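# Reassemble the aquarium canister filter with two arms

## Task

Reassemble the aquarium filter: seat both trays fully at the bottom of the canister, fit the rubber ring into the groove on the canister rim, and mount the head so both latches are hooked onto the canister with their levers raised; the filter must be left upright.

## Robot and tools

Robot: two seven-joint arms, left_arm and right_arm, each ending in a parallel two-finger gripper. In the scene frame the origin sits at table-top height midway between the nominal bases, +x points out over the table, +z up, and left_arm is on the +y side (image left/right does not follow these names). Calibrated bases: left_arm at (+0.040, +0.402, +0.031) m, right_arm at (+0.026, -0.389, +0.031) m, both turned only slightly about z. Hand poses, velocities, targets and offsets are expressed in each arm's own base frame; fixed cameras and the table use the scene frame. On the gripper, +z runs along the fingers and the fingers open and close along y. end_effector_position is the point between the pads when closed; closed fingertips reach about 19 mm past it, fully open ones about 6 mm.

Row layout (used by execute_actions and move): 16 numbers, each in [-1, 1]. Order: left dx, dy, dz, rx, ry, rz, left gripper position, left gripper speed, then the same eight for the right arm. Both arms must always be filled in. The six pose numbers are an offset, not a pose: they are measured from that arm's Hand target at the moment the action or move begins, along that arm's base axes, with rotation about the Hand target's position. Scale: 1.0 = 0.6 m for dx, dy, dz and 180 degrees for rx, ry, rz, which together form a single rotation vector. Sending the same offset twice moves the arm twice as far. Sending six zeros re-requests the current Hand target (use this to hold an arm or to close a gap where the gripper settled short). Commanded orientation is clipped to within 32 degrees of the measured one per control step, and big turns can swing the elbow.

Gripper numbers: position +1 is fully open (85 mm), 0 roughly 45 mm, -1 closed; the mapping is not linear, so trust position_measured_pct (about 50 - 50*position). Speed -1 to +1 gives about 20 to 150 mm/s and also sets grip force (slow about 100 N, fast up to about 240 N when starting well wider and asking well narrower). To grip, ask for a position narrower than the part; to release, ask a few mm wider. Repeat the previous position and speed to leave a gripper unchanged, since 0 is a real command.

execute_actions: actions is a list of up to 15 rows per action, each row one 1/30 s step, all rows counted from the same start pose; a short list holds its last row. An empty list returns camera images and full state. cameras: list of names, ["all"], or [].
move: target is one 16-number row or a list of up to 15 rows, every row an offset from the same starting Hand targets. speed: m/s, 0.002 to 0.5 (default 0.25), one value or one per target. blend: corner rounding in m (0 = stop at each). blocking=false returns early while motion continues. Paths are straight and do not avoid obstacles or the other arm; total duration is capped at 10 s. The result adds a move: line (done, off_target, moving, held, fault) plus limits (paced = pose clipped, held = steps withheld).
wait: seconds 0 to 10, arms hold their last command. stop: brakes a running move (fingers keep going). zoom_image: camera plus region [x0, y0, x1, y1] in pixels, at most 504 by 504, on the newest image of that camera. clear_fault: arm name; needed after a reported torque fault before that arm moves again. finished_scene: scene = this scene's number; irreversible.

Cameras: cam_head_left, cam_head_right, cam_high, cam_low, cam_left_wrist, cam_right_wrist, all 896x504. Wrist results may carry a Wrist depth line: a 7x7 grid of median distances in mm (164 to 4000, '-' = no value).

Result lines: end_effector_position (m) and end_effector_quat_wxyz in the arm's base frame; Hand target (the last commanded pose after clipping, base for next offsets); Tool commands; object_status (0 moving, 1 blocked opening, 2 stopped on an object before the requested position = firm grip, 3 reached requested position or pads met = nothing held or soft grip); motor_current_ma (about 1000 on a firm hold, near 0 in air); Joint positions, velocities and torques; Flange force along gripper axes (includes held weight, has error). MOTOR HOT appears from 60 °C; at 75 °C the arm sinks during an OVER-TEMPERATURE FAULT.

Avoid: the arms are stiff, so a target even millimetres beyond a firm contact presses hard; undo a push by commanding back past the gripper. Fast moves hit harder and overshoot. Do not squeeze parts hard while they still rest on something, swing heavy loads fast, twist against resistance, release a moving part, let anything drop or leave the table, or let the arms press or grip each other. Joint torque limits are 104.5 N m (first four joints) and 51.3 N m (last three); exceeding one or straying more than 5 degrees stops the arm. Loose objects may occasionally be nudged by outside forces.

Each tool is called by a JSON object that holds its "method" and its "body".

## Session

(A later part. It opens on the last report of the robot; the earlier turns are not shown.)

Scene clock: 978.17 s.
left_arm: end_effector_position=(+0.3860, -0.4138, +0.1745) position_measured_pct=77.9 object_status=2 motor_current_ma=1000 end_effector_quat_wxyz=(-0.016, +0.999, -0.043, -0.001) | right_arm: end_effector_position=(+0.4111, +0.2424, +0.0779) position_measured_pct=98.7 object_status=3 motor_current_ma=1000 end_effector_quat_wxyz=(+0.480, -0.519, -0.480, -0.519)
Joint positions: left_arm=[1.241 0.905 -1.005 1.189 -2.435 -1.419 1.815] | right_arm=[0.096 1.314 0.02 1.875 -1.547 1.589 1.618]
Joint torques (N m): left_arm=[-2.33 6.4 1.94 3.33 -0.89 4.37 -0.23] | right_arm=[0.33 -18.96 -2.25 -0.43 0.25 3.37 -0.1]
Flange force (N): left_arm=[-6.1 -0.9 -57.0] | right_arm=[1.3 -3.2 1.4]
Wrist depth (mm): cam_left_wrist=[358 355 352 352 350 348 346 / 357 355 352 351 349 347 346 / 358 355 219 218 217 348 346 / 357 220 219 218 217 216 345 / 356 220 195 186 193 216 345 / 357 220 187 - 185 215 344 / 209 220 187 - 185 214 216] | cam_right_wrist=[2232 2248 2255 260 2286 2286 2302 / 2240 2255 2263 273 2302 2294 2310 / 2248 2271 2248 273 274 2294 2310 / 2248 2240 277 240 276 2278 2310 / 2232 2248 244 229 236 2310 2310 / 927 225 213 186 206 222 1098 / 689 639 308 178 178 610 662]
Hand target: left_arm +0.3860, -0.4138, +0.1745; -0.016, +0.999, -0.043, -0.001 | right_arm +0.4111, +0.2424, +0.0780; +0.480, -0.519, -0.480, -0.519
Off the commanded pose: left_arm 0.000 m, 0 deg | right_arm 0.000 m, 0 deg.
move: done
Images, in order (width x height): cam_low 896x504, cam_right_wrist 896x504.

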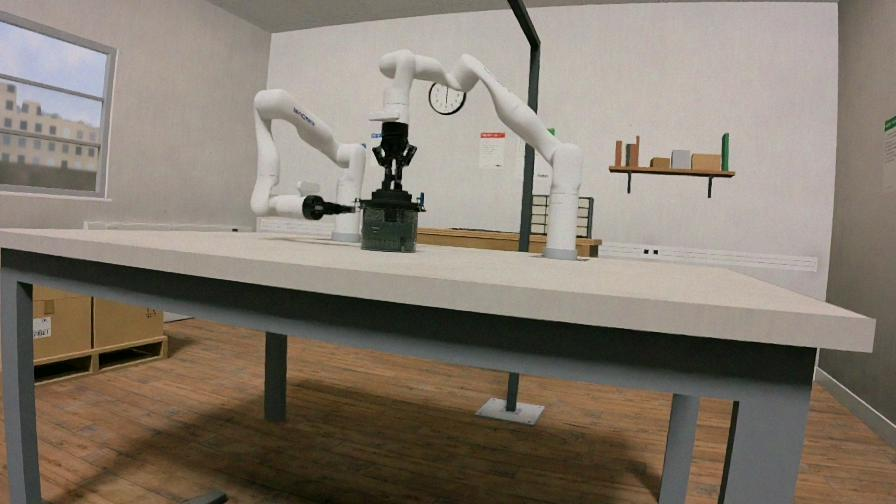

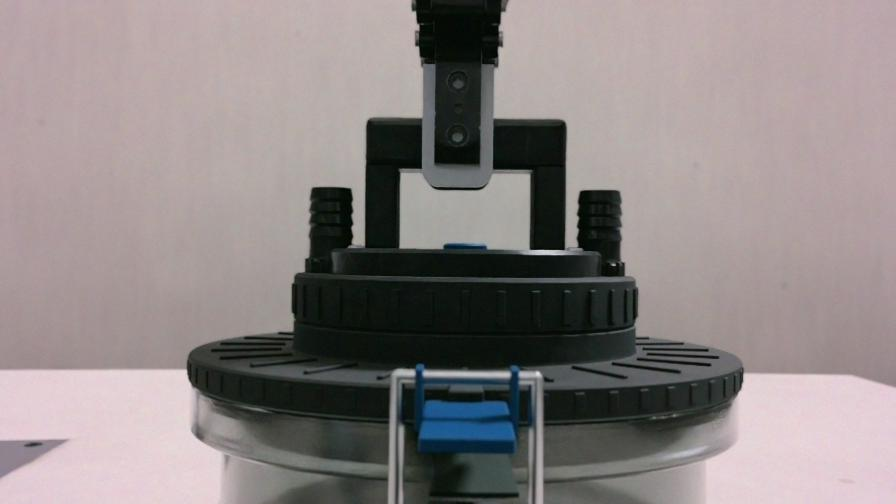

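{"method": "move", "body": {"target": [[0,0,0,0,0,0,-0.65,-1,0,0,0.0183,0,0,0,-1,0],[0,0,0,0,0,0,-0.65,-1,0.0002,0.0025,0.0328,0,0,0,-1,0],[0,0,0,0,0,0,-0.65,-1,0.0008,0.01,0.0457,0,0,0,-1,0]], "speed": 0.025, "blend": [0.001,0.001,0], "cameras": ["cam_low"]}}

{"method": "zoom_image", "body": {"camera": "cam_low", "region": [330, 175, 390, 215]}}

Scene clock: 992.63 s.
left_arm: end_effector_position=(+0.3860, -0.4139, +0.1745) position_measured_pct=77.9 object_status=2 motor_current_ma=1000 end_effector_quat_wxyz=(-0.016, +0.999, -0.043, -0.001) | right_arm: end_effector_position=(+0.4115, +0.2484, +0.1054) position_measured_pct=98.7 object_status=3 motor_current_ma=1000 end_effector_quat_wxyz=(+0.480, -0.519, -0.480, -0.519)
Joint positions: left_arm=[1.241 0.905 -1.004 1.189 -2.435 -1.419 1.815] | right_arm=[0.085 1.245 0.015 1.919 -1.559 1.584 1.593]
Joint torques (N m): left_arm=[-2.23 6.59 2.25 3.72 -0.72 4.15 -0.23] | right_arm=[0.16 -19.34 -2.89 -0.74 0.18 3.84 -0.09]
Flange force (N): left_arm=[-5.3 -0.4 -57.7] | right_arm=[-0.1 -3.4 0.9]
Wrist depth (mm): cam_left_wrist=[358 357 353 351 350 347 346 / 356 355 354 351 348 348 345 / 356 355 219 218 217 347 346 / 357 220 219 217 217 216 344 / 357 221 195 185 193 216 345 / 356 220 187 - 185 214 345 / 208 220 187 - 185 214 214] | cam_right_wrist=[2248 2248 2240 228 - 2302 2302 / 2248 2240 2255 253 2310 2294 2302 / 2218 2255 2263 261 2310 2335 2302 / 2232 2240 2232 261 268 2294 2310 / 2218 2232 272 289 269 2318 2318 / 1195 1071 246 225 236 1118 2302 / 797 233 229 222 226 236 831]
Hand target: left_arm +0.3860, -0.4139, +0.1745; -0.016, +0.999, -0.043, -0.001 | right_arm +0.4116, +0.2484, +0.1054; +0.480, -0.519, -0.480, -0.519
Off the commanded pose: left_arm 0.000 m, 0 deg | right_arm 0.000 m, 0 deg.
move: done
Images, in order (width x height): cam_low 896x504.

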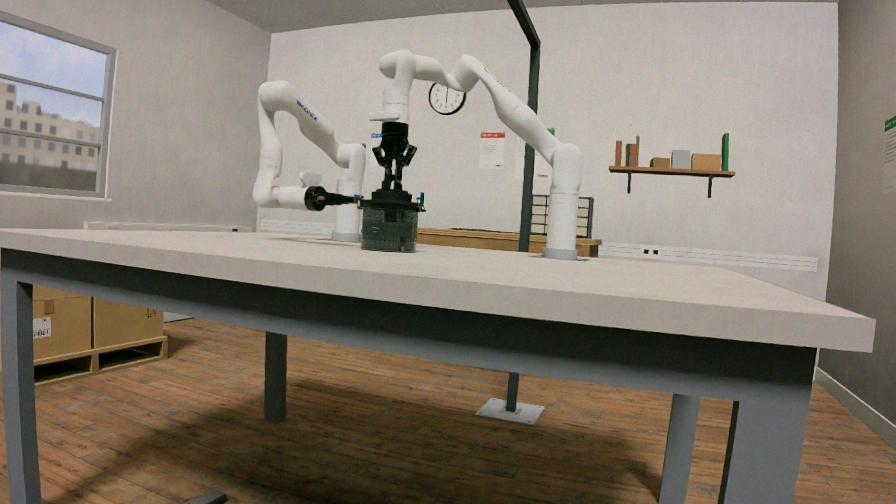

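Scaled by 8.400 from the camera's 896x504 image, which has a finer 1280x720 frame.

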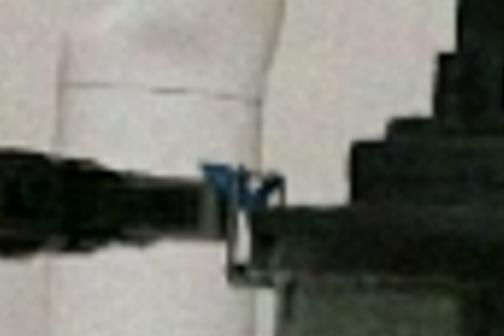

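{"method": "move", "body": {"target": [[0,0,0,0,0,0,-0.65,-1,0.00095,0.0112,0.0095,0,0,0,-1,0],[0,0,0,0,0,0,-0.65,-1,0.0018,0.0214,0.0137,0,0,0,-1,0]], "speed": 0.02, "blend": [0.001,0], "cameras": ["cam_low"]}}

{"method": "zoom_image", "body": {"camera": "cam_low", "region": [330, 175, 390, 215]}}

Scene clock: 1001.07 s.
left_arm: end_effector_position=(+0.3860, -0.4138, +0.1745) position_measured_pct=77.9 object_status=2 motor_current_ma=1000 end_effector_quat_wxyz=(-0.016, +0.999, -0.043, -0.001) | right_arm: end_effector_position=(+0.4126, +0.2612, +0.1136) position_measured_pct=98.7 object_status=3 motor_current_ma=1000 end_effector_quat_wxyz=(+0.480, -0.519, -0.480, -0.519)
Joint positions: left_arm=[1.241 0.905 -1.004 1.189 -2.435 -1.419 1.815] | right_arm=[0.063 1.224 0 1.933 -1.586 1.571 1.585]
Joint torques (N m): left_arm=[-2.8 4.83 1.26 4.02 -1.39 3.44 -0.22] | right_arm=[0.47 -18.94 -2.46 -0.96 -0.19 3.27 -0.08]
Flange force (N): left_arm=[-3.7 2.5 -53.8] | right_arm=[1.0 -3.6 0.6]
Wrist depth (mm): cam_left_wrist=[357 355 353 352 350 347 345 / 357 355 353 351 349 348 345 / 358 355 220 218 217 348 345 / 357 220 219 218 217 216 345 / 357 220 195 186 193 216 346 / 356 220 187 - 185 215 343 / 208 220 187 - 185 214 203] | cam_right_wrist=[2248 2263 2225 212 - 2310 2278 / 2210 2248 2225 241 - 2286 2302 / 2218 2218 2255 248 2278 2278 2294 / 2225 2225 2225 248 253 2286 2302 / 2225 2225 260 356 258 2286 2310 / 2203 2210 242 222 239 1167 2278 / 832 279 224 170 215 262 868]
Hand target: left_arm +0.3860, -0.4138, +0.1745; -0.016, +0.999, -0.043, -0.001 | right_arm +0.4126, +0.2612, +0.1136; +0.480, -0.519, -0.480, -0.519
Off the commanded pose: left_arm 0.000 m, 0 deg | right_arm 0.000 m, 0 deg.
move: done
Images, in order (width x height): cam_low 896x504.

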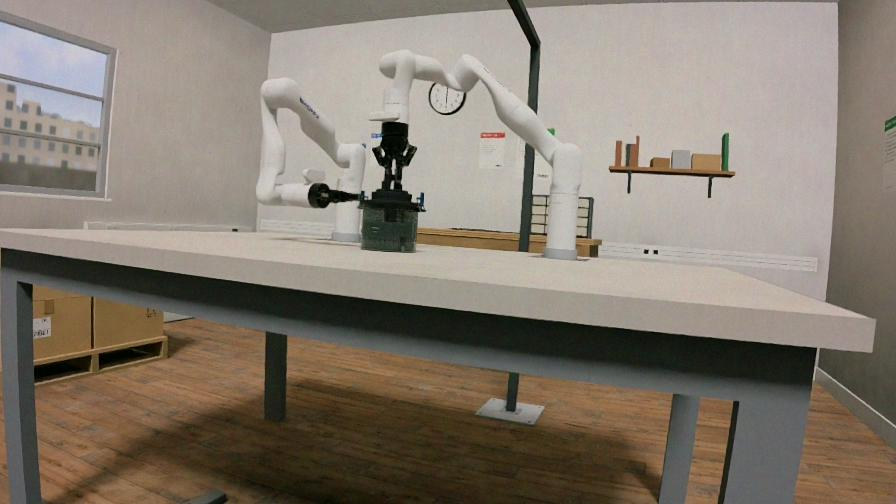

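Scaled by 8.400 from the camera's 896x504 image, which has a finer 1280x720 frame.

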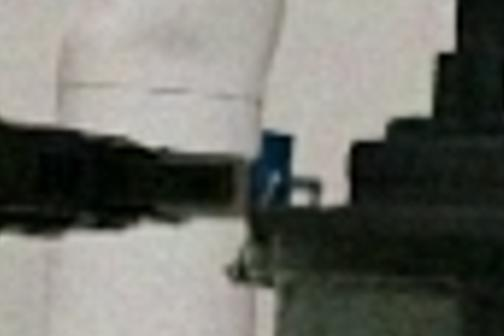

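{"method": "move", "body": {"target": [[0,0,0.002,-0.005,0,0,-0.65,-1,-0.004,-0.05,0,0,0,0,-1,0],[0,0,0.0035,-0.01,0,0,-0.65,-1,-0.016,-0.2,0.02,0,0,0,-1,0],[0,0,0.0035,-0.01,0,0,-0.15,-1,-0.016,-0.2,0.02,0,0,0,-1,0],[0,0,0.05,-0.01,0,0,-0.15,-1,-0.016,-0.2,0.02,0,0,0,-1,0],[0,0,0.28,-0.01,0,0,-0.15,-1,-0.016,-0.2,0.02,0,0,0,-1,0]], "speed": [0.03,0.08,0.03,0.05,0.2], "blend": [0.001,0,0,0.01,0], "cameras": ["cam_low","cam_left_wrist","cam_right_wrist"]}}

{"method": "zoom_image", "body": {"camera": "cam_low", "region": [340, 160, 440, 260]}}

Scene clock: 1017.10 s.
left_arm: end_effector_position=(+0.3860, -0.4138, +0.3424) position_measured_pct=57.6 object_status=3 motor_current_ma=0 end_effector_quat_wxyz=(+0.000, +0.999, -0.043, +0.000) | right_arm: end_effector_position=(+0.4030, +0.1412, +0.1256) position_measured_pct=98.7 object_status=3 motor_current_ma=1000 end_effector_quat_wxyz=(+0.480, -0.519, -0.480, -0.519)
Joint positions: left_arm=[1.132 0.772 -1.02 0.797 -2.483 -1.812 1.939] | right_arm=[0.265 1.205 0.133 1.877 -1.343 1.706 1.537]
Joint torques (N m): left_arm=[1.01 -22.28 -3.17 -5.35 0.05 0 0] | right_arm=[0.37 -18.72 -1.36 -0.78 -0.02 3.27 -0.08]
Flange force (N): left_arm=[11.3 7.8 -7.3] | right_arm=[0.9 -3.0 2.0]
Wrist depth (mm): cam_left_wrist=[520 518 518 515 516 514 517 / 520 515 516 516 515 515 514 / 519 517 516 515 516 516 514 / 516 517 384 383 382 514 512 / 516 517 384 351 383 514 514 / 517 517 358 351 382 513 514 / 517 514 383 349 381 513 512] | cam_right_wrist=[2343 2360 2394 2368 2394 2411 2402 / 2335 2326 2385 2394 2376 2402 2438 / 2343 2335 2351 2402 2402 2420 2438 / 2318 2310 2351 2385 2376 2376 2411 / 2335 2326 2360 395 2360 2394 2447 / 1063 1199 377 339 351 2376 2402 / 815 825 328 295 328 842 920]
Hand target: left_arm +0.3860, -0.4138, +0.3424; +0.000, +0.999, -0.043, +0.000 | right_arm +0.4030, +0.1412, +0.1256; +0.480, -0.519, -0.480, -0.519
Off the commanded pose: left_arm 0.000 m, 0 deg | right_arm 0.000 m, 0 deg.
move: done
Images, in order (width x height): cam_low 896x504, cam_left_wrist 896x504, cam_right_wrist 896x504.

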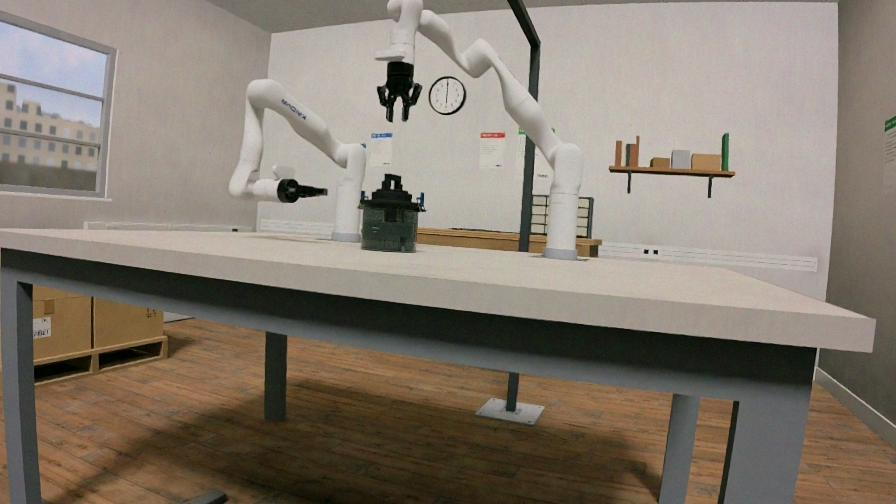

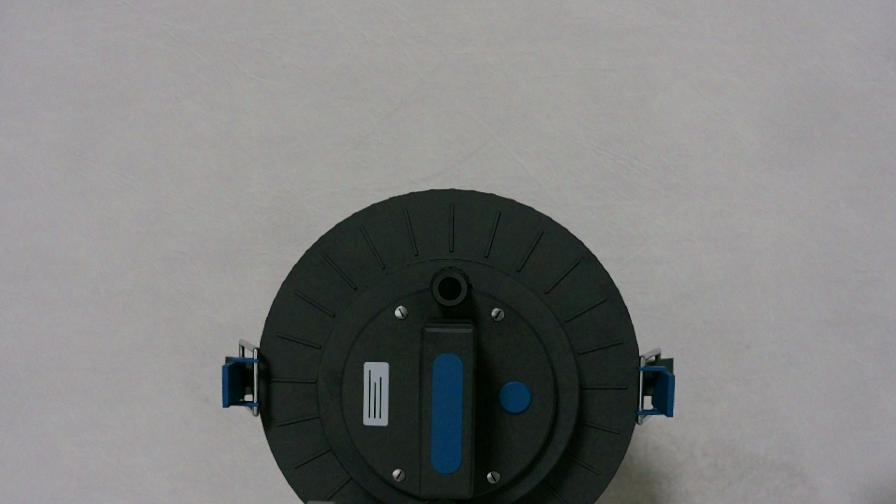

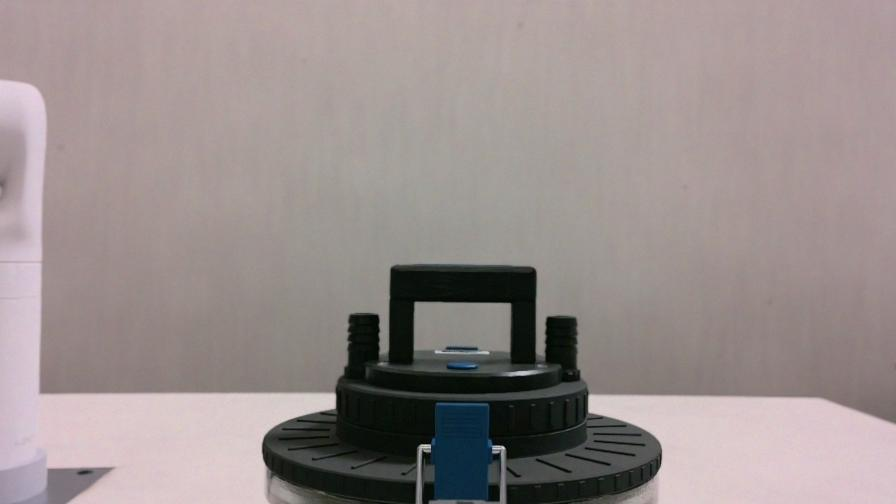

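Scaled by 5.040 from the camera's 896x504 image, which has a finer 1280x720 frame.

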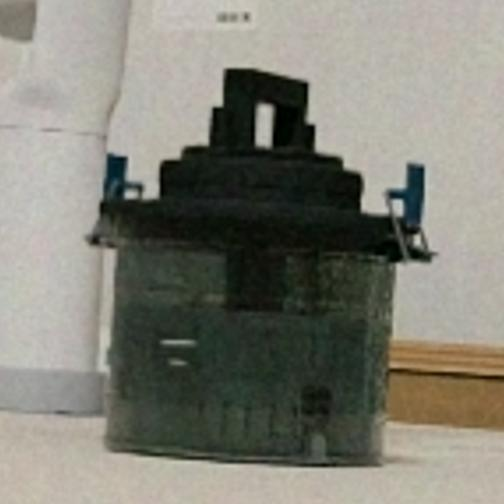

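{"method": "finished_scene", "body": {"scene": 2}}

The scene is finished: the task was done.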